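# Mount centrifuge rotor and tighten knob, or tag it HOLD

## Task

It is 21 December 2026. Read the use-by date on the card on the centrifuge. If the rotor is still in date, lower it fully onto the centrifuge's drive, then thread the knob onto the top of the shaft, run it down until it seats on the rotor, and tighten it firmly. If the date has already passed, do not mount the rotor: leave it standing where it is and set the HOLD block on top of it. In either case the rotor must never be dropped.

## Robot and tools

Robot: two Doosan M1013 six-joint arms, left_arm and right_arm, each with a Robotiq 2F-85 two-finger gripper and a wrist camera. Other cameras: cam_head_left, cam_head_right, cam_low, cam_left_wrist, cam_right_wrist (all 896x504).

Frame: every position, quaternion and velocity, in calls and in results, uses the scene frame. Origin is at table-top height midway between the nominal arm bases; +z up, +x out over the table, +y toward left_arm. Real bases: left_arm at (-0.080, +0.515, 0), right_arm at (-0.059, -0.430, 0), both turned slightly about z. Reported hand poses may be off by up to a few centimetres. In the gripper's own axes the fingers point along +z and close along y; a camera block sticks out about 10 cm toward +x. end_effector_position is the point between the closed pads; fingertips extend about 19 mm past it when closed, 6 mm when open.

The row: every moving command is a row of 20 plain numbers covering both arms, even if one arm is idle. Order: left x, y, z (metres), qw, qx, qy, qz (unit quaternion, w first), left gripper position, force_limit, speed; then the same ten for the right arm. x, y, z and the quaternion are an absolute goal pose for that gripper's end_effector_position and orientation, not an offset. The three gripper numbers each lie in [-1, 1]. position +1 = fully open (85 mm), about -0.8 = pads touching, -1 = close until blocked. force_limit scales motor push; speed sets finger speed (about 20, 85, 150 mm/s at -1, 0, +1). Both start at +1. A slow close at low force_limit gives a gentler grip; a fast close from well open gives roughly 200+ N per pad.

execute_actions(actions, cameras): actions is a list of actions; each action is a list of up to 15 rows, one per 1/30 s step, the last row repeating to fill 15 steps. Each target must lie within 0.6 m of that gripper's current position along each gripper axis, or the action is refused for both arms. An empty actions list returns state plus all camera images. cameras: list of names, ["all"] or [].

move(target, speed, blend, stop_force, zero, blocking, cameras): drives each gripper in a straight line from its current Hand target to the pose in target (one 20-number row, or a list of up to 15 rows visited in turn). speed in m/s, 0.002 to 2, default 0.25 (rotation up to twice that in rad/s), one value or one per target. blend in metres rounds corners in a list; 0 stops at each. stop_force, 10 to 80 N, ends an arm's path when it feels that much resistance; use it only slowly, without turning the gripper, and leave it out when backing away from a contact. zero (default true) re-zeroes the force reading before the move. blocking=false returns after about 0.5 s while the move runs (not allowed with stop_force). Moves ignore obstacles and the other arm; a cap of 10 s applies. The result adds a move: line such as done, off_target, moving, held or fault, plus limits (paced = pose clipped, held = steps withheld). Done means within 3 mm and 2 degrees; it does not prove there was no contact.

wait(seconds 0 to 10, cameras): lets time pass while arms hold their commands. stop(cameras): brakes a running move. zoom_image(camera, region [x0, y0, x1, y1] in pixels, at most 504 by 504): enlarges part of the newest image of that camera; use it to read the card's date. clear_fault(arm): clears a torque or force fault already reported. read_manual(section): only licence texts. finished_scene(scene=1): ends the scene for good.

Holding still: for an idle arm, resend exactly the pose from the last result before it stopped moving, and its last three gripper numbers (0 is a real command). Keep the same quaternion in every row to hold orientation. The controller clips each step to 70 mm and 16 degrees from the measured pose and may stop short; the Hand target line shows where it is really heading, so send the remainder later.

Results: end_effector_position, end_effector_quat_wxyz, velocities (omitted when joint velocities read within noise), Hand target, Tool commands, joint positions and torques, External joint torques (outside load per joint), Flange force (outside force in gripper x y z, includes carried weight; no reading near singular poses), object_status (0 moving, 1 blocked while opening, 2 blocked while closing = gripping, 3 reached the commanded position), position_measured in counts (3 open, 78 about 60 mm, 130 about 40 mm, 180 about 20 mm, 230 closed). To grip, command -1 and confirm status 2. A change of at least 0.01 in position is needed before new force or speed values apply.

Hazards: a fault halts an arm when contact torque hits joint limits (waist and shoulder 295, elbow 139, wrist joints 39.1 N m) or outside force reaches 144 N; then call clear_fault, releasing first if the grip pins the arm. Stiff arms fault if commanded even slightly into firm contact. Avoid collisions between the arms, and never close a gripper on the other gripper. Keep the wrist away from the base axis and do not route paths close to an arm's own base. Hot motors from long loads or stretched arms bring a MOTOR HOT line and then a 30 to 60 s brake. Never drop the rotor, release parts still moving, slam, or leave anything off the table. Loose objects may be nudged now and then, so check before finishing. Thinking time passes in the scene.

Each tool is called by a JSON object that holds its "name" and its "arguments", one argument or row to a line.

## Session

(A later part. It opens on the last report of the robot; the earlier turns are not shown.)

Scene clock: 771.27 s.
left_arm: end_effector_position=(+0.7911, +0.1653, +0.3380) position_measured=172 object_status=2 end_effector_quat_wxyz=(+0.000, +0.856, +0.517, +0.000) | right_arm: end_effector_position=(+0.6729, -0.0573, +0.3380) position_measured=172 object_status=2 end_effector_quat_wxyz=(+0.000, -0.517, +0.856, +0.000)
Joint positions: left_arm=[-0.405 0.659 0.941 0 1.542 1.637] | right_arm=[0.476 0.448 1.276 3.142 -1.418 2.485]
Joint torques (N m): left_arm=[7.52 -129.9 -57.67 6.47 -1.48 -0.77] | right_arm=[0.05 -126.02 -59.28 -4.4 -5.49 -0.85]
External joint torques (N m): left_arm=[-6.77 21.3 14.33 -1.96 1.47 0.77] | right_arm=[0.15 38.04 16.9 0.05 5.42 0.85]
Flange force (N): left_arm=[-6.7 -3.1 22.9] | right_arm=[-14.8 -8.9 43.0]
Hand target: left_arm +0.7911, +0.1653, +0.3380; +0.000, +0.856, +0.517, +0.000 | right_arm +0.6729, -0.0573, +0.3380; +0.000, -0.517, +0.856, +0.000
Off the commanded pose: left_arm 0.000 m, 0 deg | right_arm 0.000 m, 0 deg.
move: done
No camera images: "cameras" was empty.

{"name": "move", "arguments": {
  "target": [0.79114,0.16532,0.335,0,0.856267,0.516533,0,-1,1,-1,0.67286,-0.05732,0.335,0,0.516533,-0.856267,0,-1,1,-1],
  "speed": 0.02,
  "cameras": []
}}

{"name": "move", "arguments": {
  "target": [0.79114,0.16532,0.333,0,0.856267,0.516533,0,-1,1,-1,0.67286,-0.05732,0.333,0,0.516533,-0.856267,0,-1,1,-1],
  "speed": 0.02,
  "cameras": []
}}

Scene clock: 774.30 s.
left_arm: end_effector_position=(+0.7911, +0.1653, +0.3350) position_measured=172 object_status=2 end_effector_quat_wxyz=(+0.000, +0.856, +0.517, +0.000) | right_arm: end_effector_position=(+0.6729, -0.0573, +0.3350) position_measured=172 object_status=2 end_effector_quat_wxyz=(+0.000, -0.517, +0.856, +0.000)
Joint positions: left_arm=[-0.405 0.659 0.946 0 1.537 1.637] | right_arm=[0.476 0.448 1.28 3.142 -1.413 2.485]
Joint torques (N m): left_arm=[7.94 -130.5 -57.96 6.56 -1.52 -0.76] | right_arm=[-1.15 -126.18 -59 -4.47 -5.52 -0.94]
External joint torques (N m): left_arm=[-7.97 21.91 14.67 -2.08 1.52 0.76] | right_arm=[1.4 37.72 16.54 0.11 5.45 0.94]
Flange force (N): left_arm=[-8.0 -2.8 23.4] | right_arm=[-16.0 -7.8 42.6]
Hand target: left_arm +0.7911, +0.1653, +0.3350; +0.000, +0.856, +0.517, +0.000 | right_arm +0.6729, -0.0573, +0.3350; +0.000, -0.517, +0.856, +0.000
Off the commanded pose: left_arm 0.000 m, 0 deg | right_arm 0.000 m, 0 deg.
move: done
No camera images: "cameras" was empty.

Scene clock: 775.00 s.
left_arm: end_effector_position=(+0.7911, +0.1653, +0.3330) position_measured=172 object_status=2 end_effector_quat_wxyz=(+0.000, +0.856, +0.517, +0.000) | right_arm: end_effector_position=(+0.6729, -0.0573, +0.3330) position_measured=172 object_status=2 end_effector_quat_wxyz=(+0.000, -0.517, +0.856, +0.000)
Joint positions: left_arm=[-0.405 0.66 0.949 0 1.533 1.637] | right_arm=[0.476 0.449 1.283 3.142 -1.41 2.485]
Joint torques (N m): left_arm=[7.45 -129.34 -57.53 6.51 -1.58 -0.78] | right_arm=[-0.85 -126.43 -59.02 -4.62 -5.47 -0.84]
External joint torques (N m): left_arm=[-6.71 20.72 14.23 -2.01 1.57 0.78] | right_arm=[1.08 38.42 16.75 0.28 5.4 0.84]
Flange force (N): left_arm=[-6.7 -3.8 22.5] | right_arm=[-16.2 -8.6 43.1]
Hand target: left_arm +0.7911, +0.1653, +0.3330; +0.000, +0.856, +0.517, +0.000 | right_arm +0.6729, -0.0573, +0.3330; +0.000, -0.517, +0.856, +0.000
Off the commanded pose: left_arm 0.000 m, 0 deg | right_arm 0.000 m, 0 deg.
move: done
No camera images: "cameras" was empty.

{"name": "move", "arguments": {
  "target": [0.79114,0.16532,0.331,0,0.856267,0.516533,0,-1,1,-1,0.67286,-0.05732,0.331,0,0.516533,-0.856267,0,-1,1,-1],
  "speed": 0.02,
  "cameras": []
}}

{"name": "move", "arguments": {
  "target": [0.79114,0.16532,0.329,0,0.856267,0.516533,0,-1,1,-1,0.67286,-0.05732,0.329,0,0.516533,-0.856267,0,-1,1,-1],
  "speed": 0.02,
  "cameras": []
}}

{"name": "move", "arguments": {
  "target": [0.79114,0.16532,0.327,0,0.856267,0.516533,0,-1,1,-1,0.67286,-0.05732,0.327,0,0.516533,-0.856267,0,-1,1,-1],
  "speed": 0.02,
  "cameras": []
}}

Scene clock: 778.37 s.
left_arm: end_effector_position=(+0.7912, +0.1653, +0.3312) position_measured=172 object_status=2 end_effector_quat_wxyz=(+0.000, +0.856, +0.517, +0.000) | right_arm: end_effector_position=(+0.6729, -0.0573, +0.3312) position_measured=172 object_status=2 end_effector_quat_wxyz=(+0.000, -0.517, +0.856, +0.000)
Joint positions: left_arm=[-0.405 0.66 0.952 0 1.53 1.637] | right_arm=[0.476 0.449 1.286 3.142 -1.406 2.485]
Joint torques (N m): left_arm=[13.84 -90.6 -33.71 8.31 -1.31 -0.73] | right_arm=[10.57 -79.73 -35.99 -0.69 -0.91 -0.83]
External joint torques (N m): left_arm=[-12.91 -18.52 -9.73 -3.8 1.31 0.73] | right_arm=[-10.35 -8.62 -6.49 -3.67 0.85 0.83]
Flange force (N): left_arm=[-13.2 -1.7 -19.9] | right_arm=[6.2 -9.8 -10.1]
Hand target: left_arm +0.7911, +0.1653, +0.3310; +0.000, +0.856, +0.517, +0.000 | right_arm +0.6729, -0.0573, +0.3310; +0.000, -0.517, +0.856, +0.000
Off the commanded pose: left_arm 0.000 m, 0 deg | right_arm 0.000 m, 0 deg.
move: done
No camera images: "cameras" was empty.

Scene clock: 779.07 s.
left_arm: end_effector_position=(+0.7911, +0.1653, +0.3294) position_measured=172 object_status=2 end_effector_quat_wxyz=(+0.000, +0.856, +0.517, +0.000) | right_arm: end_effector_position=(+0.6729, -0.0573, +0.3294) position_measured=172 object_status=2 end_effector_quat_wxyz=(+0.000, -0.517, +0.856, +0.000)
Joint positions: left_arm=[-0.405 0.66 0.955 0 1.526 1.637] | right_arm=[0.476 0.45 1.288 3.142 -1.403 2.485]
Joint torques (N m): left_arm=[13.93 -13.13 10.11 8.44 -3.85 -0.67] | right_arm=[13.72 25.64 26.78 0.37 4.45 -0.81]
External joint torques (N m): left_arm=[-13.03 -95.8 -53.51 -3.92 3.84 0.67] | right_arm=[-13.54 -112.86 -68.8 -4.68 -4.5 0.81]
Flange force (N): left_arm=[-13.8 -5.5 -103.0] | right_arm=[20.5 -4.5 -135.3]
Hand target: left_arm +0.7911, +0.1653, +0.3290; +0.000, +0.856, +0.517, +0.000 | right_arm +0.6729, -0.0573, +0.3290; +0.000, -0.517, +0.856, +0.000
Off the commanded pose: left_arm 0.000 m, 0 deg | right_arm 0.000 m, 0 deg.
move: done
No camera images: "cameras" was empty.

Scene clock: 779.57 s.
left_arm: end_effector_position=(+0.7911, +0.1653, +0.3287) position_measured=172 object_status=2 end_effector_quat_wxyz=(+0.000, +0.856, +0.517, +0.000) | right_arm: end_effector_position=(+0.6731, -0.0573, +0.3306) position_measured=172 object_status=2 end_effector_quat_wxyz=(+0.001, -0.517, +0.856, +0.000)
Joint positions: left_arm=[-0.405 0.66 0.956 0 1.525 1.637] | right_arm=[0.476 0.449 1.287 3.141 -1.403 2.485]
Joint torques (N m): left_arm=[5.57 16.96 25.92 5.87 -5.21 -0.69] | right_arm=[7.55 -35.82 -13.74 -1.64 3.97 -0.87]
External joint torques (N m): left_arm=[-5.83 -125.26 -69.09 -1.42 5.2 0.69] | right_arm=[-7.27 -52.57 -28.73 -2.72 -4.02 0.87]
External joint torques when the fault began: right_arm=[-13.13 -111.13 -66.08 -4.7 -5.11 0.8]
Flange force (N): left_arm=[-6.6 -10.6 -133.5] | right_arm=[15.3 1.2 -61.6]
Flange force when the fault began (N): right_arm=[22.9 -2.3 -132.0]
Hand target: left_arm +0.7911, +0.1653, +0.3285; +0.000, +0.856, +0.517, +0.000 | right_arm +0.6729, -0.0573, +0.3293; +0.000, -0.517, +0.856, +0.000
Tool commands: left_gripper/position=-1.0 left_gripper/force_limit=+1.0 left_gripper/speed=-1.0 right_gripper/position=-1.0 right_gripper/force_limit=+1.0 right_gripper/speed=-1.0
Off the commanded pose: left_arm 0.002 m, 0 deg | right_arm 0.004 m, 0 deg.
FORCE FAULT: contact force on the right arm reached its limit, and that arm stopped. The contact can be on any part of that arm, not only on its tool. That arm's remaining commands of this call were not run. That arm is still stopped at the end of this call. While its stop runs, that arm takes no new command, but its gripper still runs the gripper command that each later call begins with.
CLEAR FAULT: the right arm stays stopped until you call clear_fault(arm="right_arm").
move: fault (right_arm)
No camera images: "cameras" was empty.

{"name": "clear_fault", "arguments": {
  "arm": "right_arm"
}}

{"name": "move", "arguments": {
  "target": [0.79114,0.16532,0.3318,0,0.856267,0.516533,0,-1,1,-1,0.67295,-0.05732,0.3318,0,0.516533,-0.856267,0,-1,1,-1],
  "speed": 0.02,
  "cameras": []
}}

Scene clock: 783.47 s.
left_arm: end_effector_position=(+0.7911, +0.1653, +0.3285) position_measured=172 object_status=2 end_effector_quat_wxyz=(+0.000, +0.856, +0.517, +0.000) | right_arm: end_effector_position=(+0.6731, -0.0573, +0.3306) position_measured=172 object_status=2 end_effector_quat_wxyz=(+0.001, -0.517, +0.856, +0.000)
Joint positions: left_arm=[-0.405 0.66 0.956 0 1.525 1.637] | right_arm=[0.476 0.449 1.287 3.141 -1.403 2.485]
Joint torques (N m): left_arm=[4.74 23.04 29.51 5.74 -5.23 -0.68] | right_arm=[7.34 -36.04 -13.05 -1.75 3.62 -0.91]
External joint torques (N m): left_arm=[-4.8 -131.17 -72.58 -1.3 5.23 0.68] | right_arm=[-7.08 -52.32 -29.24 -2.59 -3.69 0.92]
Flange force (N): left_arm=[-5.5 -10.8 -139.8] | right_arm=[14.0 0.7 -61.7]
Hand target: left_arm +0.7911, +0.1653, +0.3285; +0.000, +0.856, +0.517, +0.000 | right_arm +0.6731, -0.0573, +0.3306; +0.001, -0.517, +0.856, +0.000
Tool commands: left_gripper/position=-1.0 left_gripper/force_limit=+1.0 left_gripper/speed=-1.0 right_gripper/position=-1.0 right_gripper/force_limit=+1.0 right_gripper/speed=-1.0
Off the commanded pose: left_arm 0.002 m, 0 deg | right_arm 0.004 m, 0 deg.
FORCE FAULT, CONTINUED: the right arm's stop, for the force fault that an earlier result reported, is over. The call counts as one of the actions that you can send in this scene. That arm's target is now where it stood when the stop ended, not its last command. That arm accepts commands again.
CLEAR FAULT: your call cleared the right arm's force fault. If the contact force or a joint's load stays at its limit, that arm stops again.

Scene clock: 784.17 s.
left_arm: end_effector_position=(+0.7912, +0.1653, +0.3312) position_measured=172 object_status=2 end_effector_quat_wxyz=(+0.000, +0.856, +0.517, +0.000) | right_arm: end_effector_position=(+0.6730, -0.0573, +0.3316) position_measured=172 object_status=2 end_effector_quat_wxyz=(+0.000, -0.517, +0.856, +0.000)
Joint positions: left_arm=[-0.405 0.66 0.951 0 1.531 1.637] | right_arm=[0.476 0.45 1.285 3.142 -1.408 2.485]
Joint torques (N m): left_arm=[8.79 -89.17 -33.68 6.92 -1.91 -0.72] | right_arm=[4.71 -101.36 -47.25 -2.84 -2.65 -0.8]
External joint torques (N m): left_arm=[-8.42 -19.27 -9.55 -2.43 1.9 0.72] | right_arm=[-4.46 13.01 4.94 -1.5 2.58 0.8]
Flange force (N): left_arm=[-8.6 -3.3 -20.7] | right_arm=[-3.2 -7.7 14.8]
Hand target: left_arm +0.7911, +0.1653, +0.3318; +0.000, +0.856, +0.517, +0.000 | right_arm +0.6729, -0.0573, +0.3318; +0.000, -0.517, +0.856, +0.000
Off the commanded pose: left_arm 0.001 m, 0 deg | right_arm 0.000 m, 0 deg.
move: done
No camera images: "cameras" was empty.

{"name": "move", "arguments": {
  "target": [0.79114,0.16532,0.3326,0,0.856267,0.516533,0,-1,1,-1,0.67286,-0.05732,0.3324,0,0.516533,-0.856267,0,-1,1,-1],
  "speed": 0.01,
  "cameras": ["cam_head_left","cam_head_right","cam_low"]
}}

{"name": "zoom_image", "arguments": {
  "camera": "cam_head_left",
  "region": [385, 180, 455, 240]
}}

{"name": "zoom_image", "arguments": {
  "camera": "cam_head_right",
  "region": [375, 180, 445, 240]
}}

{"name": "zoom_image", "arguments": {
  "camera": "cam_low",
  "region": [400, 150, 560, 270]
}}

Scene clock: 795.27 s.
left_arm: end_effector_position=(+0.7911, +0.1653, +0.3326) position_measured=172 object_status=2 end_effector_quat_wxyz=(+0.000, +0.856, +0.517, +0.000) | right_arm: end_effector_position=(+0.6729, -0.0573, +0.3324) position_measured=172 object_status=2 end_effector_quat_wxyz=(+0.000, -0.517, +0.856, +0.000)
Joint positions: left_arm=[-0.405 0.66 0.95 0 1.532 1.637] | right_arm=[0.475 0.449 1.284 3.142 -1.409 2.485]
Joint torques (N m): left_arm=[6.57 -133.19 -60.09 6.22 -1.85 -0.71] | right_arm=[1.09 -122.7 -58.98 -4.23 -4.3 -0.85]
External joint torques (N m): left_arm=[-5.95 23.81 16.47 -1.7 1.85 0.71] | right_arm=[-0.92 35.51 17.05 -0.09 4.23 0.85]
Flange force (N): left_arm=[-6.1 -4.8 26.0] | right_arm=[-10.9 -7.8 40.8]
Hand target: left_arm +0.7911, +0.1653, +0.3326; +0.000, +0.856, +0.517, +0.000 | right_arm +0.6729, -0.0573, +0.3324; +0.000, -0.517, +0.856, +0.000
Off the commanded pose: left_arm 0.000 m, 0 deg | right_arm 0.000 m, 0 deg.
move: done
Images, in order (width x height): cam_head_left 896x504, cam_head_right 896x504, cam_low 896x504.

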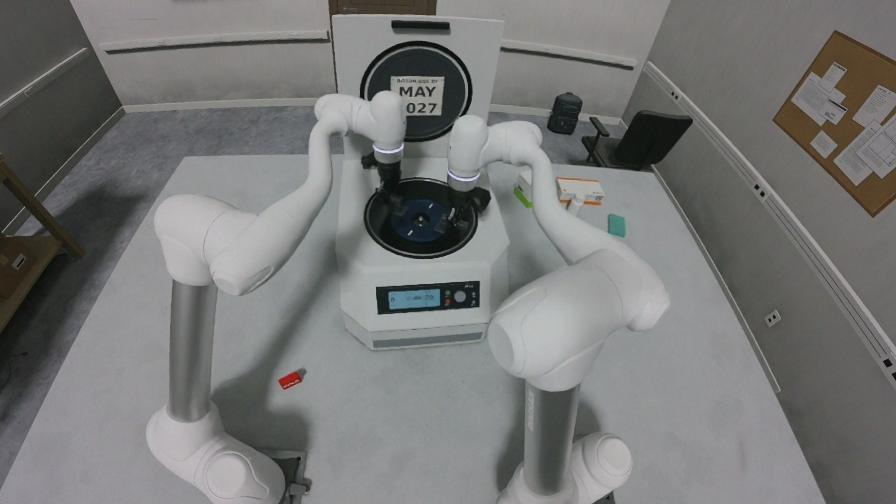

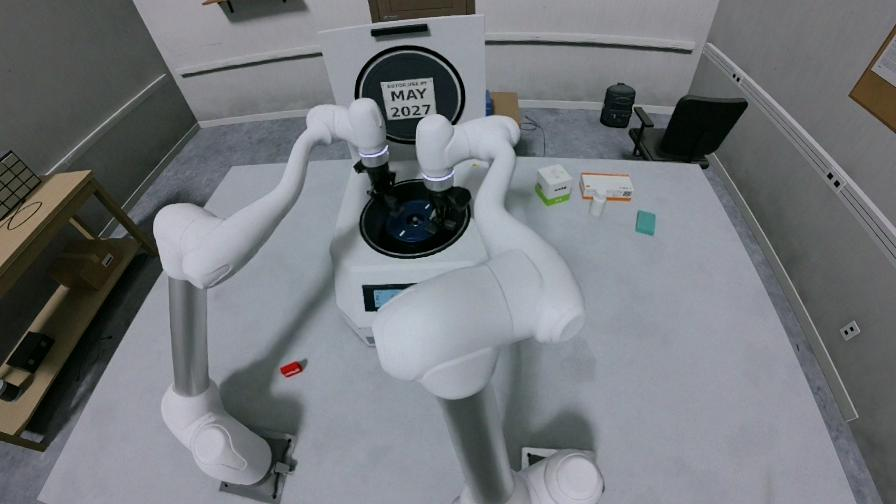

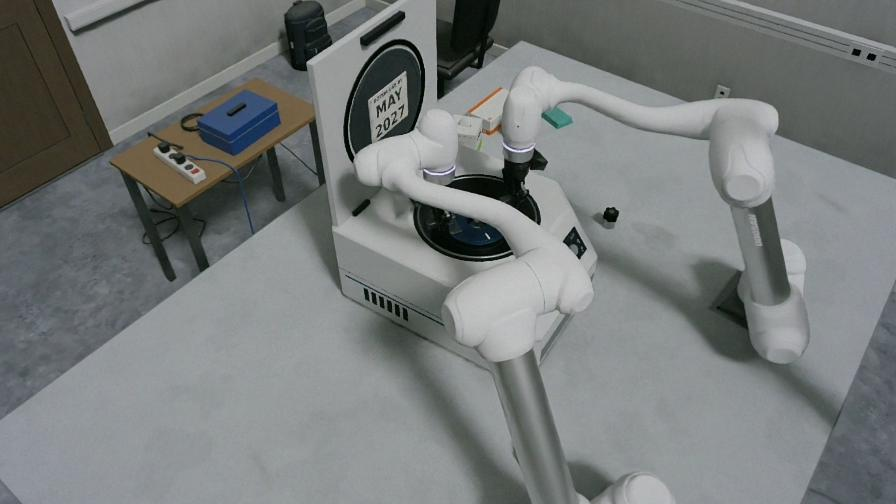

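Scaled by 7.200.

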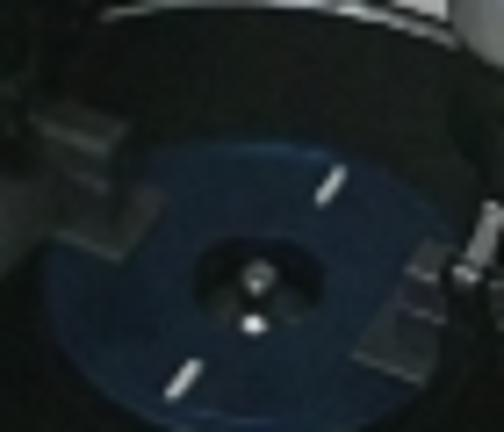

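Scaled by 7.200.

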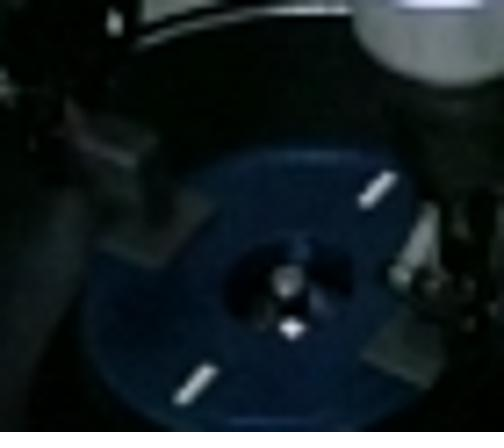

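Scaled by 3.150.

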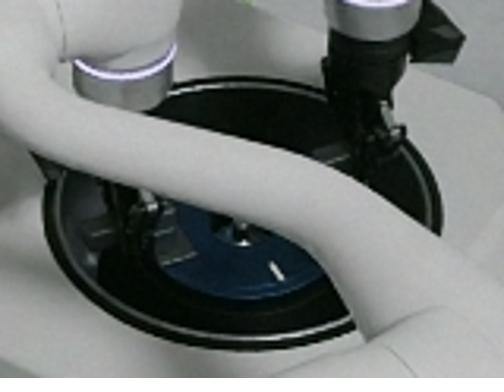

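{"name": "move", "arguments": {
  "target": [0.79114,0.16532,0.3321,0,0.856267,0.516533,0,-1,1,-1,0.67286,-0.05732,0.3319,0,0.516533,-0.856267,0,-1,1,-1],
  "speed": 0.01,
  "cameras": []
}}

{"name": "move", "arguments": {
  "target": [0.792107,0.164796,0.3321,0,0.858515,0.512794,0,-1,1,-1,0.671893,-0.056796,0.3319,0,0.512794,-0.858515,0,-1,1,-1],
  "speed": 0.01,
  "cameras": []
}}

Scene clock: 807.53 s.
left_arm: end_effector_position=(+0.7911, +0.1653, +0.3322) position_measured=172 object_status=2 end_effector_quat_wxyz=(+0.000, +0.856, +0.517, +0.000) | right_arm: end_effector_position=(+0.6728, -0.0573, +0.3320) position_measured=172 object_status=2 end_effector_quat_wxyz=(+0.000, -0.517, +0.856, +0.000)
Joint positions: left_arm=[-0.405 0.66 0.95 0 1.532 1.637] | right_arm=[0.476 0.449 1.285 3.142 -1.408 2.485]
Joint torques (N m): left_arm=[6.13 -130.23 -57.83 6.02 -1.57 -0.7] | right_arm=[-0.31 -125.72 -59.42 -4.48 -5.19 -0.75]
External joint torques (N m): left_arm=[-6.06 22.28 14.7 -1.56 1.55 0.7] | right_arm=[0.61 37.18 17 0.13 5.12 0.75]
Flange force (N): left_arm=[-6.0 -2.3 23.4] | right_arm=[-13.7 -7.7 42.7]
Hand target: left_arm +0.7911, +0.1653, +0.3321; +0.000, +0.856, +0.517, +0.000 | right_arm +0.6729, -0.0573, +0.3319; +0.000, -0.517, +0.856, +0.000
Off the commanded pose: left_arm 0.000 m, 0 deg | right_arm 0.000 m, 0 deg.
move: done
No camera images: "cameras" was empty.

Scene clock: 808.23 s.
left_arm: end_effector_position=(+0.7921, +0.1648, +0.3321) position_measured=172 object_status=2 end_effector_quat_wxyz=(+0.000, +0.859, +0.513, +0.000) | right_arm: end_effector_position=(+0.6719, -0.0568, +0.3319) position_measured=172 object_status=2 end_effector_quat_wxyz=(+0.000, -0.513, +0.859, +0.000)
Joint positions: left_arm=[-0.405 0.662 0.947 0 1.533 1.646] | right_arm=[0.477 0.448 1.286 3.142 -1.407 2.495]
Joint torques (N m): left_arm=[9.51 -128.68 -57.67 7.08 -2.15 -0.77] | right_arm=[1.36 -117.62 -55.55 -4.09 -4.25 -0.91]
External joint torques (N m): left_arm=[-9.51 19.55 14.15 -2.57 2.14 0.77] | right_arm=[-1.12 29.74 13.3 -0.24 4.18 0.91]
Flange force (N): left_arm=[-9.9 -4.8 21.3] | right_arm=[-10.7 -7.7 33.9]
Hand target: left_arm +0.7921, +0.1648, +0.3321; +0.000, +0.859, +0.513, +0.000 | right_arm +0.6719, -0.0568, +0.3319; +0.000, -0.513, +0.859, +0.000
Off the commanded pose: left_arm 0.000 m, 0 deg | right_arm 0.000 m, 0 deg.
move: done
No camera images: "cameras" was empty.

{"name": "move", "arguments": {
  "target": [0.793071,0.164267,0.3321,0,0.860742,0.509041,0,-1,1,-1,0.670929,-0.056267,0.3319,0,0.509041,-0.860742,0,-1,1,-1],
  "speed": 0.01,
  "cameras": []
}}

Scene clock: 817.13 s.
left_arm: end_effector_position=(+0.7931, +0.1643, +0.3321) position_measured=172 object_status=2 end_effector_quat_wxyz=(+0.000, +0.861, +0.509, +0.000) | right_arm: end_effector_position=(+0.6709, -0.0563, +0.3319) position_measured=172 object_status=2 end_effector_quat_wxyz=(+0.000, -0.509, +0.861, +0.000)
Joint positions: left_arm=[-0.405 0.664 0.943 0 1.534 1.654] | right_arm=[0.478 0.447 1.288 3.142 -1.407 2.505]
Joint torques (N m): left_arm=[8.55 -129.19 -57.76 6.82 -2.15 -0.84] | right_arm=[0.74 -119.81 -56.33 -4.08 -4.46 -0.78]
External joint torques (N m): left_arm=[-8.74 19.63 14.21 -2.33 2.14 0.84] | right_arm=[-0.51 32.14 14.12 -0.26 4.39 0.78]
Flange force (N): left_arm=[-9.0 -4.9 21.4] | right_arm=[-12.6 -8.1 36.0]
Hand target: left_arm +0.7931, +0.1643, +0.3321; +0.000, +0.861, +0.509, +0.000 | right_arm +0.6709, -0.0563, +0.3319; +0.000, -0.509, +0.861, +0.000
Off the commanded pose: left_arm 0.000 m, 0 deg | right_arm 0.000 m, 0 deg.
move: done
No camera images: "cameras" was empty.

{"name": "move", "arguments": {
  "target": [0.794986,0.163184,0.3321,0,0.865151,0.501511,0,-1,1,-1,0.669014,-0.055184,0.3319,0,0.501511,-0.865151,0,-1,1,-1],
  "speed": 0.01,
  "cameras": []
}}

Scene clock: 819.60 s.
left_arm: end_effector_position=(+0.7950, +0.1632, +0.3321) position_measured=172 object_status=2 end_effector_quat_wxyz=(+0.000, +0.865, +0.502, +0.000) | right_arm: end_effector_position=(+0.6690, -0.0552, +0.3319) position_measured=172 object_status=2 end_effector_quat_wxyz=(+0.000, -0.502, +0.865, +0.000)
Joint positions: left_arm=[-0.405 0.668 0.936 0 1.537 1.672] | right_arm=[0.48 0.445 1.291 3.142 -1.406 2.525]
Joint torques (N m): left_arm=[9.04 -128.76 -57.5 6.84 -2.34 -0.78] | right_arm=[1.07 -119.71 -56.37 -4.09 -4.61 -0.88]
External joint torques (N m): left_arm=[-8.86 19.68 14.29 -2.36 2.34 0.78] | right_arm=[-0.88 32.8 14.28 -0.23 4.54 0.88]
Flange force (N): left_arm=[-9.3 -4.7 21.2] | right_arm=[-13.1 -8.5 36.7]
Hand target: left_arm +0.7950, +0.1632, +0.3321; +0.000, +0.865, +0.502, +0.000 | right_arm +0.6690, -0.0552, +0.3319; +0.000, -0.502, +0.865, +0.000
Off the commanded pose: left_arm 0.000 m, 0 deg | right_arm 0.000 m, 0 deg.
move: done
No camera images: "cameras" was empty.

{"name": "move", "arguments": {
  "target": [0.798759,0.160920,0.3321,0,0.873772,0.486335,0,-1,1,-1,0.665241,-0.052920,0.3319,0,0.486335,-0.873772,0,-1,1,-1],
  "speed": 0.01,
  "cameras": []
}}

Scene clock: 825.37 s.
left_arm: end_effector_position=(+0.7988, +0.1609, +0.3321) position_measured=172 object_status=2 end_effector_quat_wxyz=(+0.000, +0.874, +0.486, +0.000) | right_arm: end_effector_position=(+0.6652, -0.0529, +0.3319) position_measured=172 object_status=2 end_effector_quat_wxyz=(+0.000, -0.486, +0.874, +0.000)
Joint positions: left_arm=[-0.406 0.677 0.921 0 1.544 1.706] | right_arm=[0.484 0.441 1.296 3.142 -1.404 2.564]
Joint torques (N m): left_arm=[9.15 -128.69 -57.29 6.83 -2.71 -0.91] | right_arm=[0.81 -120.27 -56.65 -4.18 -5.12 -0.83]
External joint torques (N m): left_arm=[-7.94 18.1 13.83 -2.3 2.7 0.91] | right_arm=[-0.56 33.09 14.52 -0.15 5.05 0.83]
Flange force (N): left_arm=[-8.5 -5.9 19.7] | right_arm=[-13.2 -7.4 38.1]
Hand target: left_arm +0.7988, +0.1609, +0.3321; +0.000, +0.874, +0.486, +0.000 | right_arm +0.6652, -0.0529, +0.3319; +0.000, -0.486, +0.874, +0.000
Off the commanded pose: left_arm 0.000 m, 0 deg | right_arm 0.000 m, 0 deg.
move: done
No camera images: "cameras" was empty.

{"name": "move", "arguments": {
  "target": [0.802450,0.158525,0.3321,0,0.882127,0.471012,0,-1,1,-1,0.661550,-0.050525,0.3319,0,0.471012,-0.882127,0,-1,1,-1],
  "speed": 0.01,
  "cameras": []
}}

{"name": "move", "arguments": {
  "target": [0.806055,0.156002,0.3321,0,0.890213,0.455545,0,-1,1,-1,0.657945,-0.048002,0.3319,0,0.455545,-0.890213,0,-1,1,-1],
  "speed": 0.01,
  "cameras": []
}}

Scene clock: 834.43 s.
left_arm: end_effector_position=(+0.8024, +0.1585, +0.3321) position_measured=172 object_status=2 end_effector_quat_wxyz=(+0.000, +0.882, +0.471, +0.000) | right_arm: end_effector_position=(+0.6616, -0.0505, +0.3319) position_measured=172 object_status=2 end_effector_quat_wxyz=(+0.000, -0.471, +0.882, +0.000)
Joint positions: left_arm=[-0.407 0.686 0.906 0 1.55 1.74] | right_arm=[0.489 0.438 1.301 3.142 -1.402 2.604]
Joint torques (N m): left_arm=[9.3 -128.83 -57.17 6.93 -2.87 -0.91] | right_arm=[1.67 -121.38 -56.26 -4.21 -5.46 -1.03]
External joint torques (N m): left_arm=[-8.96 17.61 13.74 -2.44 2.86 0.91] | right_arm=[-1.34 33.65 13.79 -0.15 5.38 1.03]
Flange force (N): left_arm=[-9.9 -6.1 19.3] | right_arm=[-15.4 -8.7 37.8]
Hand target: left_arm +0.8024, +0.1585, +0.3321; +0.000, +0.882, +0.471, +0.000 | right_arm +0.6616, -0.0505, +0.3319; +0.000, -0.471, +0.882, +0.000
Off the commanded pose: left_arm 0.000 m, 0 deg | right_arm 0.000 m, 0 deg.
move: done
No camera images: "cameras" was empty.

Scene clock: 836.40 s.
left_arm: end_effector_position=(+0.8061, +0.1560, +0.3321) position_measured=172 object_status=2 end_effector_quat_wxyz=(+0.000, +0.890, +0.456, +0.000) | right_arm: end_effector_position=(+0.6579, -0.0480, +0.3319) position_measured=172 object_status=2 end_effector_quat_wxyz=(+0.000, -0.456, +0.890, +0.000)
Joint positions: left_arm=[-0.408 0.695 0.891 0 1.556 1.774] | right_arm=[0.494 0.434 1.306 3.142 -1.401 2.643]
Joint torques (N m): left_arm=[9.92 -128.51 -57.09 7.12 -3.14 -1.01] | right_arm=[1.42 -121.26 -55.87 -3.99 -6.02 -0.99]
External joint torques (N m): left_arm=[-9.57 16.92 13.73 -2.64 3.12 1.01] | right_arm=[-1.22 35.25 13.87 -0.32 5.95 0.99]
Flange force (N): left_arm=[-10.9 -6.9 18.8] | right_arm=[-17.6 -9.0 39.4]
Hand target: left_arm +0.8061, +0.1560, +0.3321; +0.000, +0.890, +0.456, +0.000 | right_arm +0.6579, -0.0480, +0.3319; +0.000, -0.456, +0.890, +0.000
Off the commanded pose: left_arm 0.000 m, 0 deg | right_arm 0.000 m, 0 deg.
move: done
No camera images: "cameras" was empty.

{"name": "move", "arguments": {
  "target": [
    [0.798759,0.160920,0.3321,0,0.873772,0.486335,0,-1,1,-1,0.665241,-0.052920,0.3319,0,0.486335,-0.873772,0,-1,1,-1],
    [0.79114,0.16532,0.3321,0,0.856267,0.516533,0,-1,1,-1,0.67286,-0.05732,0.3319,0,0.516533,-0.856267,0,-1,1,-1]
  ],
  "speed": 0.015,
  "blend": [0.004,0],
  "cameras": []
}}

{"name": "move", "arguments": {
  "target": [0.789186,0.166331,0.3321,0,0.851727,0.523986,0,-1,1,-1,0.674814,-0.058331,0.3319,0,0.523986,-0.851727,0,-1,1,-1],
  "speed": 0.01,
  "cameras": []
}}

Scene clock: 851.67 s.
left_arm: end_effector_position=(+0.7911, +0.1653, +0.3321) position_measured=172 object_status=2 end_effector_quat_wxyz=(+0.000, +0.856, +0.517, +0.000) | right_arm: end_effector_position=(+0.6729, -0.0573, +0.3319) position_measured=172 object_status=2 end_effector_quat_wxyz=(+0.000, -0.517, +0.856, +0.000)
Joint positions: left_arm=[-0.405 0.66 0.95 0 1.532 1.637] | right_arm=[0.476 0.449 1.285 3.142 -1.408 2.485]
Joint torques (N m): left_arm=[4.7 -128.17 -56.84 5.57 -1.68 -0.8] | right_arm=[4.11 -118.21 -57.21 -2.96 -3.24 -0.93]
External joint torques (N m): left_arm=[-3.72 19.37 13.48 -1.05 1.67 0.8] | right_arm=[-3.96 30.61 15.03 -1.38 3.18 0.93]
Flange force (N): left_arm=[-3.5 -4.0 21.0] | right_arm=[-6.8 -9.3 34.8]
Hand target: left_arm +0.7911, +0.1653, +0.3321; +0.000, +0.856, +0.517, +0.000 | right_arm +0.6729, -0.0573, +0.3319; +0.000, -0.517, +0.856, +0.000
Off the commanded pose: left_arm 0.000 m, 0 deg | right_arm 0.000 m, 0 deg.
move: done
No camera images: "cameras" was empty.

Scene clock: 852.77 s.
left_arm: end_effector_position=(+0.7892, +0.1663, +0.3321) position_measured=172 object_status=2 end_effector_quat_wxyz=(+0.000, +0.852, +0.524, +0.000) | right_arm: end_effector_position=(+0.6748, -0.0583, +0.3319) position_measured=172 object_status=2 end_effector_quat_wxyz=(+0.000, -0.524, +0.852, +0.000)
Joint positions: left_arm=[-0.405 0.655 0.958 0 1.529 1.62] | right_arm=[0.473 0.451 1.281 3.142 -1.409 2.466]
Joint torques (N m): left_arm=[4.36 -128.61 -56.8 5.57 -1.39 -0.71] | right_arm=[3.95 -118.15 -57.46 -3.02 -3.16 -0.88]
External joint torques (N m): left_arm=[-4.56 19.89 13.34 -1.08 1.39 0.71] | right_arm=[-3.75 30.45 15.4 -1.3 3.09 0.88]
Flange force (N): left_arm=[-4.4 -2.8 21.3] | right_arm=[-5.8 -8.6 35.1]
Hand target: left_arm +0.7892, +0.1663, +0.3321; +0.000, +0.852, +0.524, +0.000 | right_arm +0.6748, -0.0583, +0.3319; +0.000, -0.524, +0.852, +0.000
Off the commanded pose: left_arm 0.000 m, 0 deg | right_arm 0.000 m, 0 deg.
move: done
No camera images: "cameras" was empty.

{"name": "move", "arguments": {
  "target": [0.787217,0.167312,0.3321,0,0.847122,0.531399,0,-1,1,-1,0.676783,-0.059312,0.3319,0,0.531399,-0.847122,0,-1,1,-1],
  "speed": 0.01,
  "cameras": []
}}

{"name": "move", "arguments": {
  "target": [0.783229,0.169170,0.3321,0,0.837719,0.546102,0,-1,1,-1,0.680771,-0.061170,0.3319,0,0.546102,-0.837719,0,-1,1,-1],
  "speed": 0.01,
  "cameras": []
}}

{"name": "move", "arguments": {
  "target": [0.779178,0.170888,0.3321,0,0.828060,0.560639,0,-1,1,-1,0.684822,-0.062888,0.3319,0,0.560639,-0.828060,0,-1,1,-1],
  "speed": 0.01,
  "cameras": []
}}

{"name": "move", "arguments": {
  "target": [0.775070,0.172463,0.3321,0,0.818150,0.575005,0,-1,1,-1,0.688930,-0.064463,0.3319,0,0.575005,-0.818150,0,-1,1,-1],
  "speed": 0.01,
  "cameras": []
}}

Scene clock: 858.00 s.
left_arm: end_effector_position=(+0.7872, +0.1673, +0.3321) position_measured=172 object_status=2 end_effector_quat_wxyz=(+0.000, +0.847, +0.531, +0.000) | right_arm: end_effector_position=(+0.6768, -0.0593, +0.3319) position_measured=172 object_status=2 end_effector_quat_wxyz=(+0.000, -0.531, +0.847, +0.000)
Joint positions: left_arm=[-0.405 0.651 0.965 0 1.526 1.603] | right_arm=[0.471 0.454 1.278 3.142 -1.41 2.446]
Joint torques (N m): left_arm=[4.29 -128.33 -57.1 5.5 -1.36 -0.68] | right_arm=[4.03 -117.87 -57.69 -3.03 -2.96 -0.89]
External joint torques (N m): left_arm=[-4.78 19.57 13.44 -1 1.36 0.68] | right_arm=[-3.81 29.13 15.18 -1.35 2.9 0.89]
Flange force (N): left_arm=[-4.7 -3.8 21.5] | right_arm=[-4.4 -7.8 34.1]
Hand target: left_arm +0.7872, +0.1673, +0.3321; +0.000, +0.847, +0.531, +0.000 | right_arm +0.6768, -0.0593, +0.3319; +0.000, -0.531, +0.847, +0.000
Off the commanded pose: left_arm 0.000 m, 0 deg | right_arm 0.000 m, 0 deg.
move: done
No camera images: "cameras" was empty.

Scene clock: 859.97 s.
left_arm: end_effector_position=(+0.7832, +0.1692, +0.3321) position_measured=172 object_status=2 end_effector_quat_wxyz=(+0.000, +0.838, +0.546, +0.000) | right_arm: end_effector_position=(+0.6808, -0.0612, +0.3319) position_measured=172 object_status=2 end_effector_quat_wxyz=(+0.000, -0.546, +0.838, +0.000)
Joint positions: left_arm=[-0.405 0.642 0.979 0 1.52 1.568] | right_arm=[0.467 0.458 1.271 3.142 -1.412 2.407]
Joint torques (N m): left_arm=[4.15 -128.75 -57.28 5.42 -1.09 -0.64] | right_arm=[4.29 -117.46 -57.12 -2.74 -2.52 -0.73]
External joint torques (N m): left_arm=[-4.19 21.54 14 -0.94 1.09 0.64] | right_arm=[-4.07 28.71 14.91 -1.6 2.46 0.73]
Flange force (N): left_arm=[-3.9 -2.0 23.0] | right_arm=[-3.9 -8.5 32.8]
Hand target: left_arm +0.7832, +0.1692, +0.3321; +0.000, +0.838, +0.546, +0.000 | right_arm +0.6808, -0.0612, +0.3319; +0.000, -0.546, +0.838, +0.000
Off the commanded pose: left_arm 0.000 m, 0 deg | right_arm 0.000 m, 0 deg.
move: done
No camera images: "cameras" was empty.

Scene clock: 861.93 s.
left_arm: end_effector_position=(+0.7792, +0.1709, +0.3321) position_measured=172 object_status=2 end_effector_quat_wxyz=(+0.000, +0.828, +0.561, +0.000) | right_arm: end_effector_position=(+0.6848, -0.0629, +0.3319) position_measured=172 object_status=2 end_effector_quat_wxyz=(+0.000, -0.561, +0.828, +0.000)
Joint positions: left_arm=[-0.405 0.634 0.993 0 1.514 1.533] | right_arm=[0.463 0.463 1.264 3.142 -1.415 2.369]
Joint torques (N m): left_arm=[6.4 -128.5 -57.53 6.18 -1.12 -0.57] | right_arm=[1.33 -118.2 -57.37 -3.74 -2.97 -0.7]
External joint torques (N m): left_arm=[-6.25 21.09 13.97 -1.67 1.13 0.57] | right_arm=[-1.05 28.94 15.25 -0.59 2.89 0.7]
Flange force (N): left_arm=[-6.1 -2.8 22.9] | right_arm=[-5.4 -5.4 34.1]
Hand target: left_arm +0.7792, +0.1709, +0.3321; +0.000, +0.828, +0.561, +0.000 | right_arm +0.6848, -0.0629, +0.3319; +0.000, -0.561, +0.828, +0.000
Off the commanded pose: left_arm 0.000 m, 0 deg | right_arm 0.000 m, 0 deg.
move: done
No camera images: "cameras" was empty.

Scene clock: 863.90 s.
left_arm: end_effector_position=(+0.7751, +0.1725, +0.3321) position_measured=172 object_status=2 end_effector_quat_wxyz=(+0.000, +0.818, +0.575, +0.000) | right_arm: end_effector_position=(+0.6889, -0.0645, +0.3319) position_measured=172 object_status=2 end_effector_quat_wxyz=(+0.000, -0.575, +0.818, +0.000)
Joint positions: left_arm=[-0.405 0.626 1.007 0 1.509 1.498] | right_arm=[0.46 0.468 1.257 3.142 -1.417 2.33]
Joint torques (N m): left_arm=[5.64 -128.05 -57.81 5.95 -1.02 -0.55] | right_arm=[0.98 -119.44 -57.91 -3.96 -2.69 -0.69]
External joint torques (N m): left_arm=[-5.45 23.5 14.91 -1.5 1.02 0.55] | right_arm=[-0.68 28.88 15.37 -0.42 2.62 0.69]
Flange force (N): left_arm=[-5.3 -1.3 24.9] | right_arm=[-5.3 -5.1 33.7]
Hand target: left_arm +0.7751, +0.1725, +0.3321; +0.000, +0.818, +0.575, +0.000 | right_arm +0.6889, -0.0645, +0.3319; +0.000, -0.575, +0.818, +0.000
Off the commanded pose: left_arm 0.000 m, 0 deg | right_arm 0.000 m, 0 deg.
move: done
No camera images: "cameras" was empty.

{"name": "execute_actions", "arguments": {
  "actions": [],
  "cameras": ["all"]
}}

Scene clock: 877.70 s.
left_arm: end_effector_position=(+0.7751, +0.1725, +0.3321) position_measured=172 object_status=2 end_effector_quat_wxyz=(+0.000, +0.818, +0.575, +0.000) | right_arm: end_effector_position=(+0.6889, -0.0645, +0.3319) position_measured=172 object_status=2 end_effector_quat_wxyz=(+0.000, -0.575, +0.818, +0.000)
Joint positions: left_arm=[-0.405 0.626 1.007 0 1.509 1.498] | right_arm=[0.46 0.468 1.257 3.142 -1.417 2.33]
Joint velocities: within noise
Joint torques (N m): left_arm=[5.71 -127.89 -57.65 5.94 -1.05 -0.53] | right_arm=[0.68 -119.52 -58.06 -4.02 -2.83 -0.75]
External joint torques (N m): left_arm=[-5.07 21.9 14.33 -1.44 1.06 0.53] | right_arm=[-0.43 29.59 15.76 -0.33 2.77 0.75]
Flange force (N): left_arm=[-4.8 -2.4 23.7] | right_arm=[-5.6 -4.9 34.7]
Hand target: left_arm +0.7751, +0.1725, +0.3321; +0.000, +0.818, +0.575, +0.000 | right_arm +0.6889, -0.0645, +0.3319; +0.000, -0.575, +0.818, +0.000
Tool commands: left_gripper/position=-1.0 left_gripper/force_limit=+1.0 left_gripper/speed=-1.0 right_gripper/position=-1.0 right_gripper/force_limit=+1.0 right_gripper/speed=-1.0
Off the commanded pose: left_arm 0.000 m, 0 deg | right_arm 0.000 m, 0 deg.

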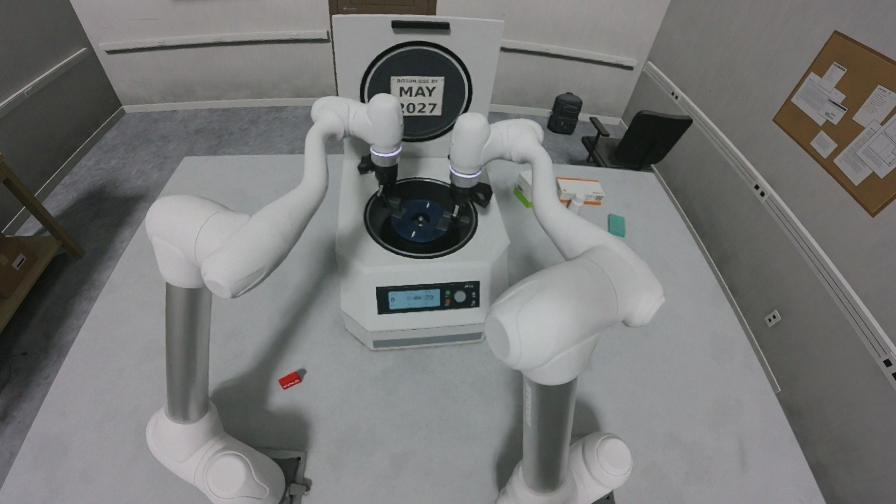

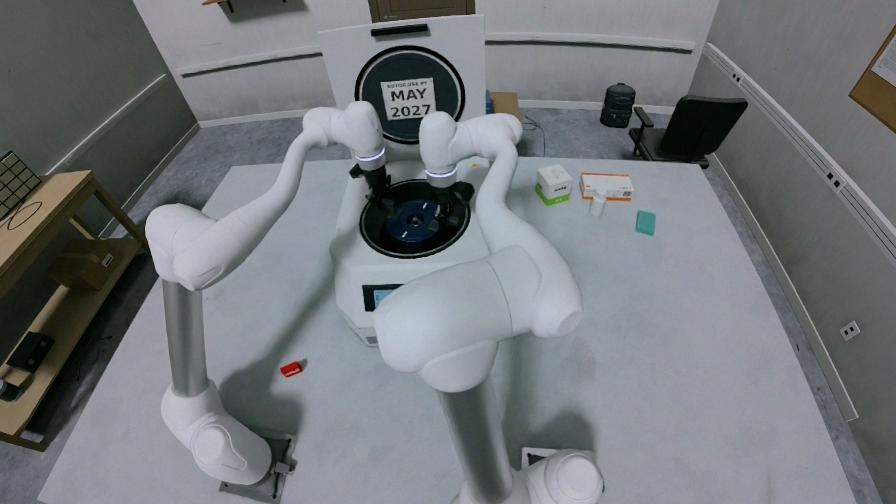

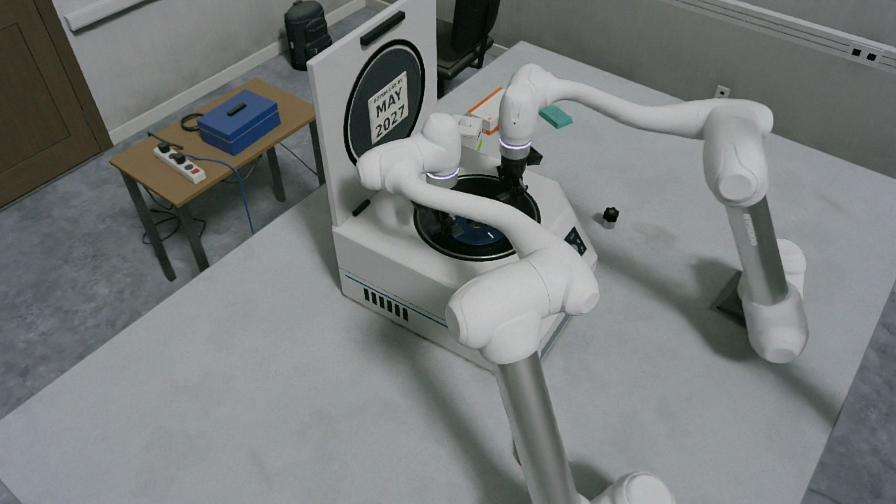

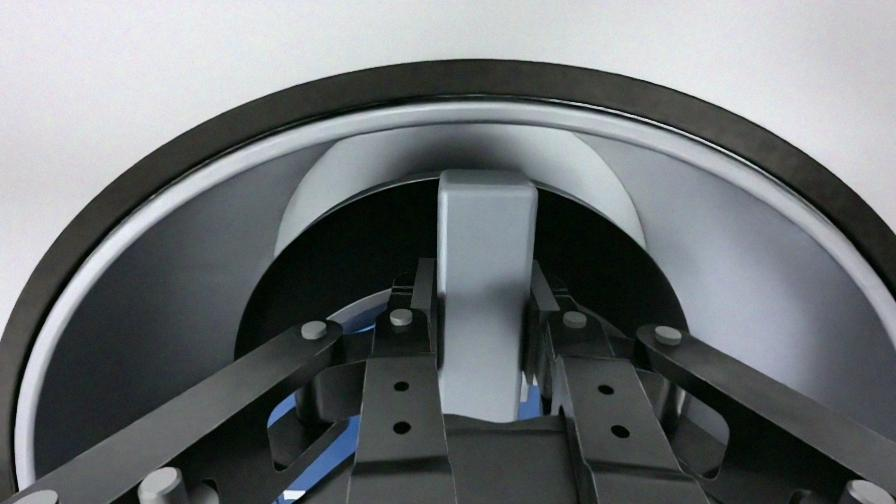

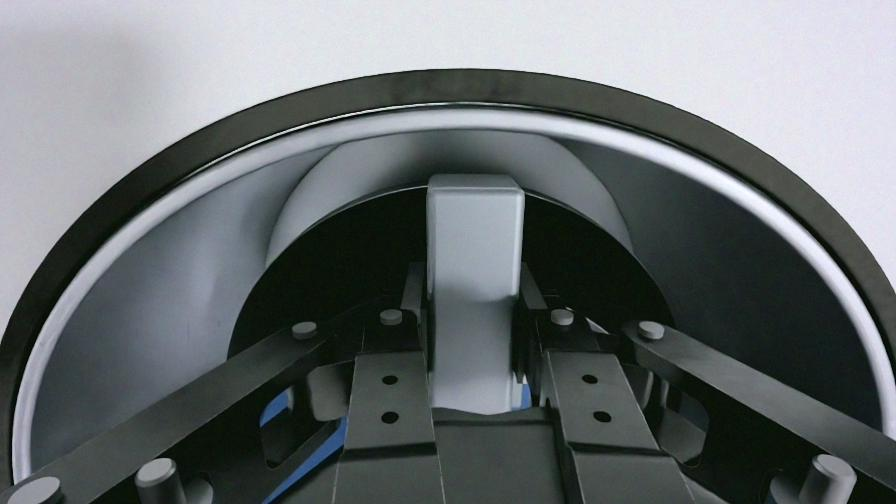

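{"name": "zoom_image", "arguments": {
  "camera": "cam_head_left",
  "region": [360, 170, 480, 260]
}}

{"name": "zoom_image", "arguments": {
  "camera": "cam_head_right",
  "region": [355, 170, 475, 260]
}}

{"name": "zoom_image", "arguments": {
  "camera": "cam_low",
  "region": [410, 170, 550, 270]
}}

Scaled by 4.200.

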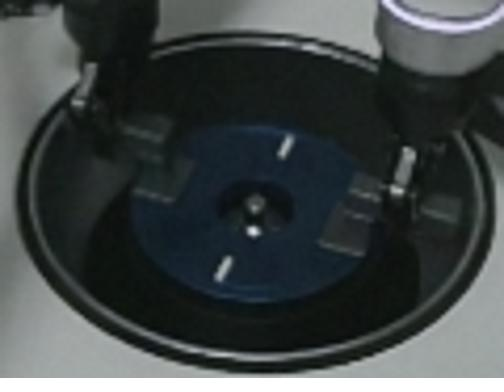

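Scaled by 4.200.

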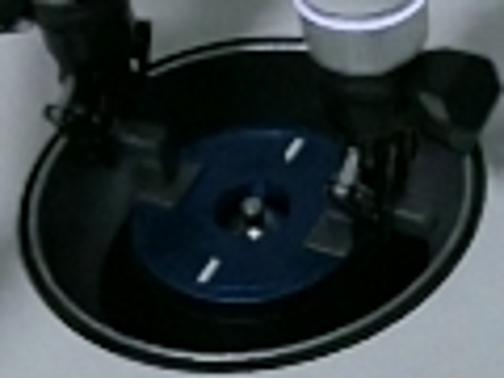

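Scaled by 3.600.

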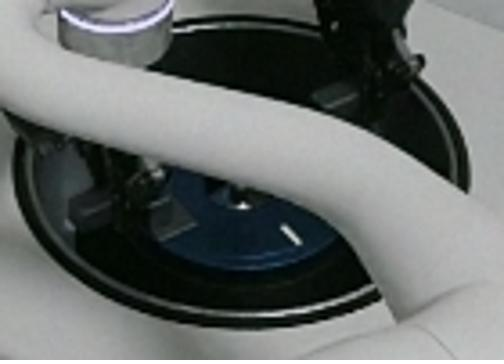

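{"name": "zoom_image", "arguments": {
  "camera": "cam_head_left",
  "region": [405, 205, 437, 230]
}}

{"name": "zoom_image", "arguments": {
  "camera": "cam_head_right",
  "region": [399, 207, 431, 232]
}}

Scaled by 15.750.

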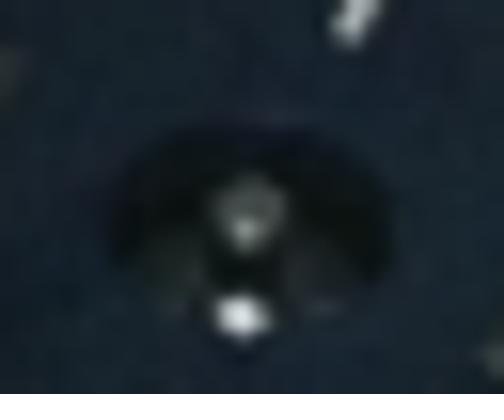

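Scaled by 15.750.

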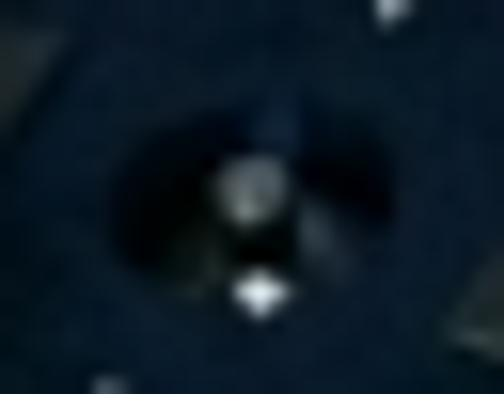

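{"name": "move", "arguments": {
  "target": [
    [0.775070,0.172463,0.3338,0,0.818150,0.575005,0,-1,1,-1,0.688930,-0.064463,0.3336,0,0.575005,-0.818150,0,-1,1,-1],
    [0.783229,0.169170,0.3338,0,0.837719,0.546102,0,-1,1,-1,0.680771,-0.061170,0.3336,0,0.546102,-0.837719,0,-1,1,-1],
    [0.791138,0.165316,0.3338,0,0.856267,0.516533,0,-1,1,-1,0.672862,-0.057316,0.3336,0,0.516533,-0.856267,0,-1,1,-1]
  ],
  "speed": 0.02,
  "blend": [0, 0.004, 0]
}}

Scene clock: 915.23 s.
left_arm: end_effector_position=(+0.7911, +0.1653, +0.3338) position_measured=172 object_status=2 end_effector_quat_wxyz=(+0.000, +0.856, +0.517, +0.000) | right_arm: end_effector_position=(+0.6729, -0.0573, +0.3336) position_measured=172 object_status=2 end_effector_quat_wxyz=(+0.000, -0.517, +0.856, +0.000)
Joint positions: left_arm=[-0.405 0.66 0.948 0 1.534 1.637] | right_arm=[0.476 0.449 1.282 3.142 -1.411 2.485]
Joint torques (N m): left_arm=[7.34 -133.56 -59.61 6.51 -1.61 -0.69] | right_arm=[1.09 -122.78 -58.34 -4.12 -4.63 -0.82]
External joint torques (N m): left_arm=[-6.41 24.87 16.27 -2.01 1.6 0.69] | right_arm=[-0.88 35.37 16.17 -0.21 4.58 0.82]
Flange force (N): left_arm=[-6.4 -2.3 26.2] | right_arm=[-12.3 -8.8 40.0]
Hand target: left_arm +0.7911, +0.1653, +0.3338; +0.000, +0.856, +0.517, +0.000 | right_arm +0.6729, -0.0573, +0.3336; +0.000, -0.517, +0.856, +0.000
Off the commanded pose: left_arm 0.000 m, 0 deg | right_arm 0.000 m, 0 deg.
move: done

{"name": "execute_actions", "arguments": {
  "actions": [
    [[0.791326,0.165669,0.3338,0,0.856267,0.516533,0,-1,1,-1,0.673050,-0.056963,0.3336,0,0.516533,-0.856267,0,-1,1,-1]],
    [[0.791513,0.166022,0.3338,0,0.856267,0.516533,0,-1,1,-1,0.673237,-0.056610,0.3336,0,0.516533,-0.856267,0,-1,1,-1]],
    [[0.791701,0.166376,0.3338,0,0.856267,0.516533,0,-1,1,-1,0.673425,-0.056256,0.3336,0,0.516533,-0.856267,0,-1,1,-1]]
  ]
}}

Scene clock: 923.97 s.
left_arm: end_effector_position=(+0.7917, +0.1664, +0.3338) position_measured=172 object_status=2 end_effector_quat_wxyz=(+0.000, +0.856, +0.517, +0.000) | right_arm: end_effector_position=(+0.6734, -0.0563, +0.3336) position_measured=172 object_status=2 end_effector_quat_wxyz=(+0.000, -0.517, +0.856, +0.000)
Joint positions: left_arm=[-0.404 0.66 0.947 0 1.535 1.638] | right_arm=[0.476 0.45 1.28 3.142 -1.412 2.486]
Joint torques (N m): left_arm=[16.82 -143.29 -64.57 9.31 -0.96 -0.74] | right_arm=[12.89 -109.12 -56.65 0.16 0.05 -0.86]
External joint torques (N m): left_arm=[-16.7 34.45 21.13 -4.82 0.95 0.74] | right_arm=[-12.72 21.86 14.57 -4.49 -0.11 0.86]
External joint torques at the end of the 1st action: left_arm=[-5.53 26.04 17.91 -1.54 2.09 0.82] | right_arm=[-2.05 33.77 17.35 -0.7 3.44 0.83]
External joint torques at the end of the 2nd action: left_arm=[-8.78 28.45 18.47 -2.5 1.52 0.77] | right_arm=[-5.01 30.98 16.47 -1.7 2.76 0.98]
Flange force (N): left_arm=[-17.0 0.3 36.1] | right_arm=[8.5 -11.6 26.3]
Flange force at the end of the 1st action (N): left_arm=[-5.5 -4.9 28.1] | right_arm=[-7.6 -7.2 39.3]
Flange force at the end of the 2nd action (N): left_arm=[-8.8 -2.5 30.2] | right_arm=[-4.0 -8.8 36.2]
Hand target: left_arm +0.7917, +0.1664, +0.3338; +0.000, +0.856, +0.517, +0.000 | right_arm +0.6734, -0.0563, +0.3336; +0.000, -0.517, +0.856, +0.000
Off the commanded pose: left_arm 0.000 m, 0 deg | right_arm 0.000 m, 0 deg.

{"name": "execute_actions", "arguments": {
  "actions": [
    [[0.791466,0.165934,0.3338,0,0.856267,0.516533,0,-1,1,-1,0.673190,-0.056698,0.3336,0,0.516533,-0.856267,0,-1,1,-1]],
    [[0.791819,0.165746,0.3338,0,0.856267,0.516533,0,-1,1,-1,0.673543,-0.056886,0.3336,0,0.516533,-0.856267,0,-1,1,-1]],
    [[0.792172,0.165558,0.3338,0,0.856267,0.516533,0,-1,1,-1,0.673896,-0.057074,0.3336,0,0.516533,-0.856267,0,-1,1,-1]]
  ]
}}

Scene clock: 932.63 s.
left_arm: end_effector_position=(+0.7922, +0.1656, +0.3338) position_measured=172 object_status=2 end_effector_quat_wxyz=(+0.000, +0.856, +0.517, +0.000) | right_arm: end_effector_position=(+0.6739, -0.0571, +0.3336) position_measured=172 object_status=2 end_effector_quat_wxyz=(+0.000, -0.517, +0.856, +0.000)
Joint positions: left_arm=[-0.404 0.661 0.945 0 1.536 1.638] | right_arm=[0.475 0.451 1.28 3.142 -1.412 2.485]
Joint torques (N m): left_arm=[5.7 -135.38 -61.91 5.93 -2.59 -0.85] | right_arm=[2.24 -120.66 -59.33 -3.77 -3.15 -0.88]
External joint torques (N m): left_arm=[-5.29 26.22 18.39 -1.43 2.58 0.85] | right_arm=[-2.08 32.95 17.19 -0.57 3.09 0.88]
External joint torques at the end of the 1st action: left_arm=[-9.42 29.72 19.04 -2.41 1.38 0.79] | right_arm=[-5.51 31.4 16 -1.94 3.29 0.84]
External joint torques at the end of the 2nd action: left_arm=[-5.77 26.4 18.67 -1.44 2.63 0.77] | right_arm=[-2.34 33.9 16.8 -0.53 3.13 0.93]
Flange force (N): left_arm=[-5.3 -5.5 28.1] | right_arm=[-7.0 -6.8 38.3]
Flange force at the end of the 1st action (N): left_arm=[-9.4 -2.0 31.5] | right_arm=[-4.7 -10.2 36.6]
Flange force at the end of the 2nd action (N): left_arm=[-6.0 -6.0 28.5] | right_arm=[-9.0 -8.4 38.1]
Hand target: left_arm +0.7922, +0.1656, +0.3338; +0.000, +0.856, +0.517, +0.000 | right_arm +0.6739, -0.0571, +0.3336; +0.000, -0.517, +0.856, +0.000
Off the commanded pose: left_arm 0.000 m, 0 deg | right_arm 0.000 m, 0 deg.

{"name": "execute_actions", "arguments": {
  "actions": [
    [[0.792525,0.165371,0.3338,0,0.856267,0.516533,0,-1,1,-1,0.674249,-0.057261,0.3336,0,0.516533,-0.856267,0,-1,1,-1]],
    [[0.792879,0.165183,0.3338,0,0.856267,0.516533,0,-1,1,-1,0.674603,-0.057449,0.3336,0,0.516533,-0.856267,0,-1,1,-1]],
    [[0.793232,0.164995,0.3338,0,0.856267,0.516533,0,-1,1,-1,0.674956,-0.057637,0.3336,0,0.516533,-0.856267,0,-1,1,-1]]
  ]
}}

Scene clock: 937.20 s.
left_arm: end_effector_position=(+0.7932, +0.1650, +0.3338) position_measured=172 object_status=2 end_effector_quat_wxyz=(+0.000, +0.856, +0.517, +0.000) | right_arm: end_effector_position=(+0.6749, -0.0576, +0.3336) position_measured=172 object_status=2 end_effector_quat_wxyz=(+0.000, -0.517, +0.856, +0.000)
Joint positions: left_arm=[-0.404 0.664 0.941 0 1.537 1.638] | right_arm=[0.474 0.452 1.278 3.142 -1.412 2.484]
Joint torques (N m): left_arm=[9.77 -136.12 -72.86 7.43 -11.24 -0.7] | right_arm=[-10.9 -113.7 -66.72 -8.84 4.47 -0.87]
External joint torques (N m): left_arm=[-9.55 27.41 29.66 -2.96 11.23 0.7] | right_arm=[11.17 24.37 23.98 4.44 -4.54 0.87]
External joint torques at the end of the 1st action: left_arm=[-6.73 27.83 21.7 -2.02 4.65 0.8] | right_arm=[0.16 31.61 19.38 0.54 0.95 0.86]
External joint torques at the end of the 2nd action: left_arm=[-9.76 28.66 25.32 -2.87 7.12 0.7] | right_arm=[2.86 27.33 21.23 1.61 -1.45 0.82]
Flange force (N): left_arm=[-12.5 -28.8 32.0] | right_arm=[3.5 20.4 32.8]
Flange force at the end of the 1st action (N): left_arm=[-7.4 -10.5 30.1] | right_arm=[-3.9 -1.2 37.4]
Flange force at the end of the 2nd action (N): left_arm=[-11.5 -17.4 32.0] | right_arm=[2.1 7.0 34.9]
Hand target: left_arm +0.7932, +0.1650, +0.3338; +0.000, +0.856, +0.517, +0.000 | right_arm +0.6750, -0.0576, +0.3336; +0.000, -0.517, +0.856, +0.000
Off the commanded pose: left_arm 0.000 m, 0 deg | right_arm 0.000 m, 0 deg.

{"name": "execute_actions", "arguments": {
  "actions": [
    [[0.792172,0.165558,0.3338,0,0.856267,0.516533,0,-1,1,-1,0.673896,-0.057074,0.3336,0,0.516533,-0.856267,0,-1,1,-1]],
    [[0.791466,0.165934,0.3338,0,0.856267,0.516533,0,-1,1,-1,0.673190,-0.056698,0.3336,0,0.516533,-0.856267,0,-1,1,-1]],
    [[0.791113,0.166122,0.3338,0,0.856267,0.516533,0,-1,1,-1,0.672837,-0.056510,0.3336,0,0.516533,-0.856267,0,-1,1,-1]],
    [[0.790760,0.166310,0.3338,0,0.856267,0.516533,0,-1,1,-1,0.672484,-0.056322,0.3336,0,0.516533,-0.856267,0,-1,1,-1]]
  ]
}}

Scene clock: 944.10 s.
left_arm: end_effector_position=(+0.7908, +0.1663, +0.3338) position_measured=172 object_status=2 end_effector_quat_wxyz=(+0.000, +0.856, +0.517, +0.000) | right_arm: end_effector_position=(+0.6725, -0.0563, +0.3336) position_measured=172 object_status=2 end_effector_quat_wxyz=(+0.000, -0.517, +0.856, +0.000)
Joint positions: left_arm=[-0.404 0.658 0.95 0 1.533 1.638] | right_arm=[0.477 0.449 1.282 3.142 -1.411 2.487]
Joint torques (N m): left_arm=[13.69 -144.2 -59.92 8.28 3.55 -0.68] | right_arm=[14.94 -122.19 -57.37 1.32 -5.17 -0.79]
External joint torques (N m): left_arm=[-12.95 35.33 16.49 -3.77 -3.56 0.68] | right_arm=[-14.76 34.76 15.38 -5.64 5.1 0.79]
External joint torques at the end of the 1st action: left_arm=[-3.62 27.37 18.82 -1.02 2.68 0.76] | right_arm=[-2.99 32.83 17.71 -0.67 2.46 0.9]
External joint torques at the end of the 2nd action: left_arm=[-7.38 27.29 18.21 -2.18 1.75 0.79] | right_arm=[-2.16 32.23 15.73 -0.94 3.45 0.81]
External joint torques at the end of the 3rd action: left_arm=[-11.25 32.41 17.81 -3.11 -0.83 0.76] | right_arm=[-8.47 32.62 15.19 -3.38 4.31 0.83]
Flange force (N): left_arm=[-12.0 11.2 36.3] | right_arm=[-2.4 -22.5 39.6]
Flange force at the end of the 1st action (N): left_arm=[-3.5 -4.7 28.7] | right_arm=[-5.6 -7.0 37.9]
Flange force at the end of the 2nd action (N): left_arm=[-7.4 -3.7 29.3] | right_arm=[-8.7 -8.1 36.7]
Flange force at the end of the 3rd action (N): left_arm=[-10.8 4.6 33.5] | right_arm=[-5.1 -14.9 37.5]
Hand target: left_arm +0.7908, +0.1663, +0.3338; +0.000, +0.856, +0.517, +0.000 | right_arm +0.6725, -0.0563, +0.3336; +0.000, -0.517, +0.856, +0.000
Off the commanded pose: left_arm 0.000 m, 0 deg | right_arm 0.000 m, 0 deg.


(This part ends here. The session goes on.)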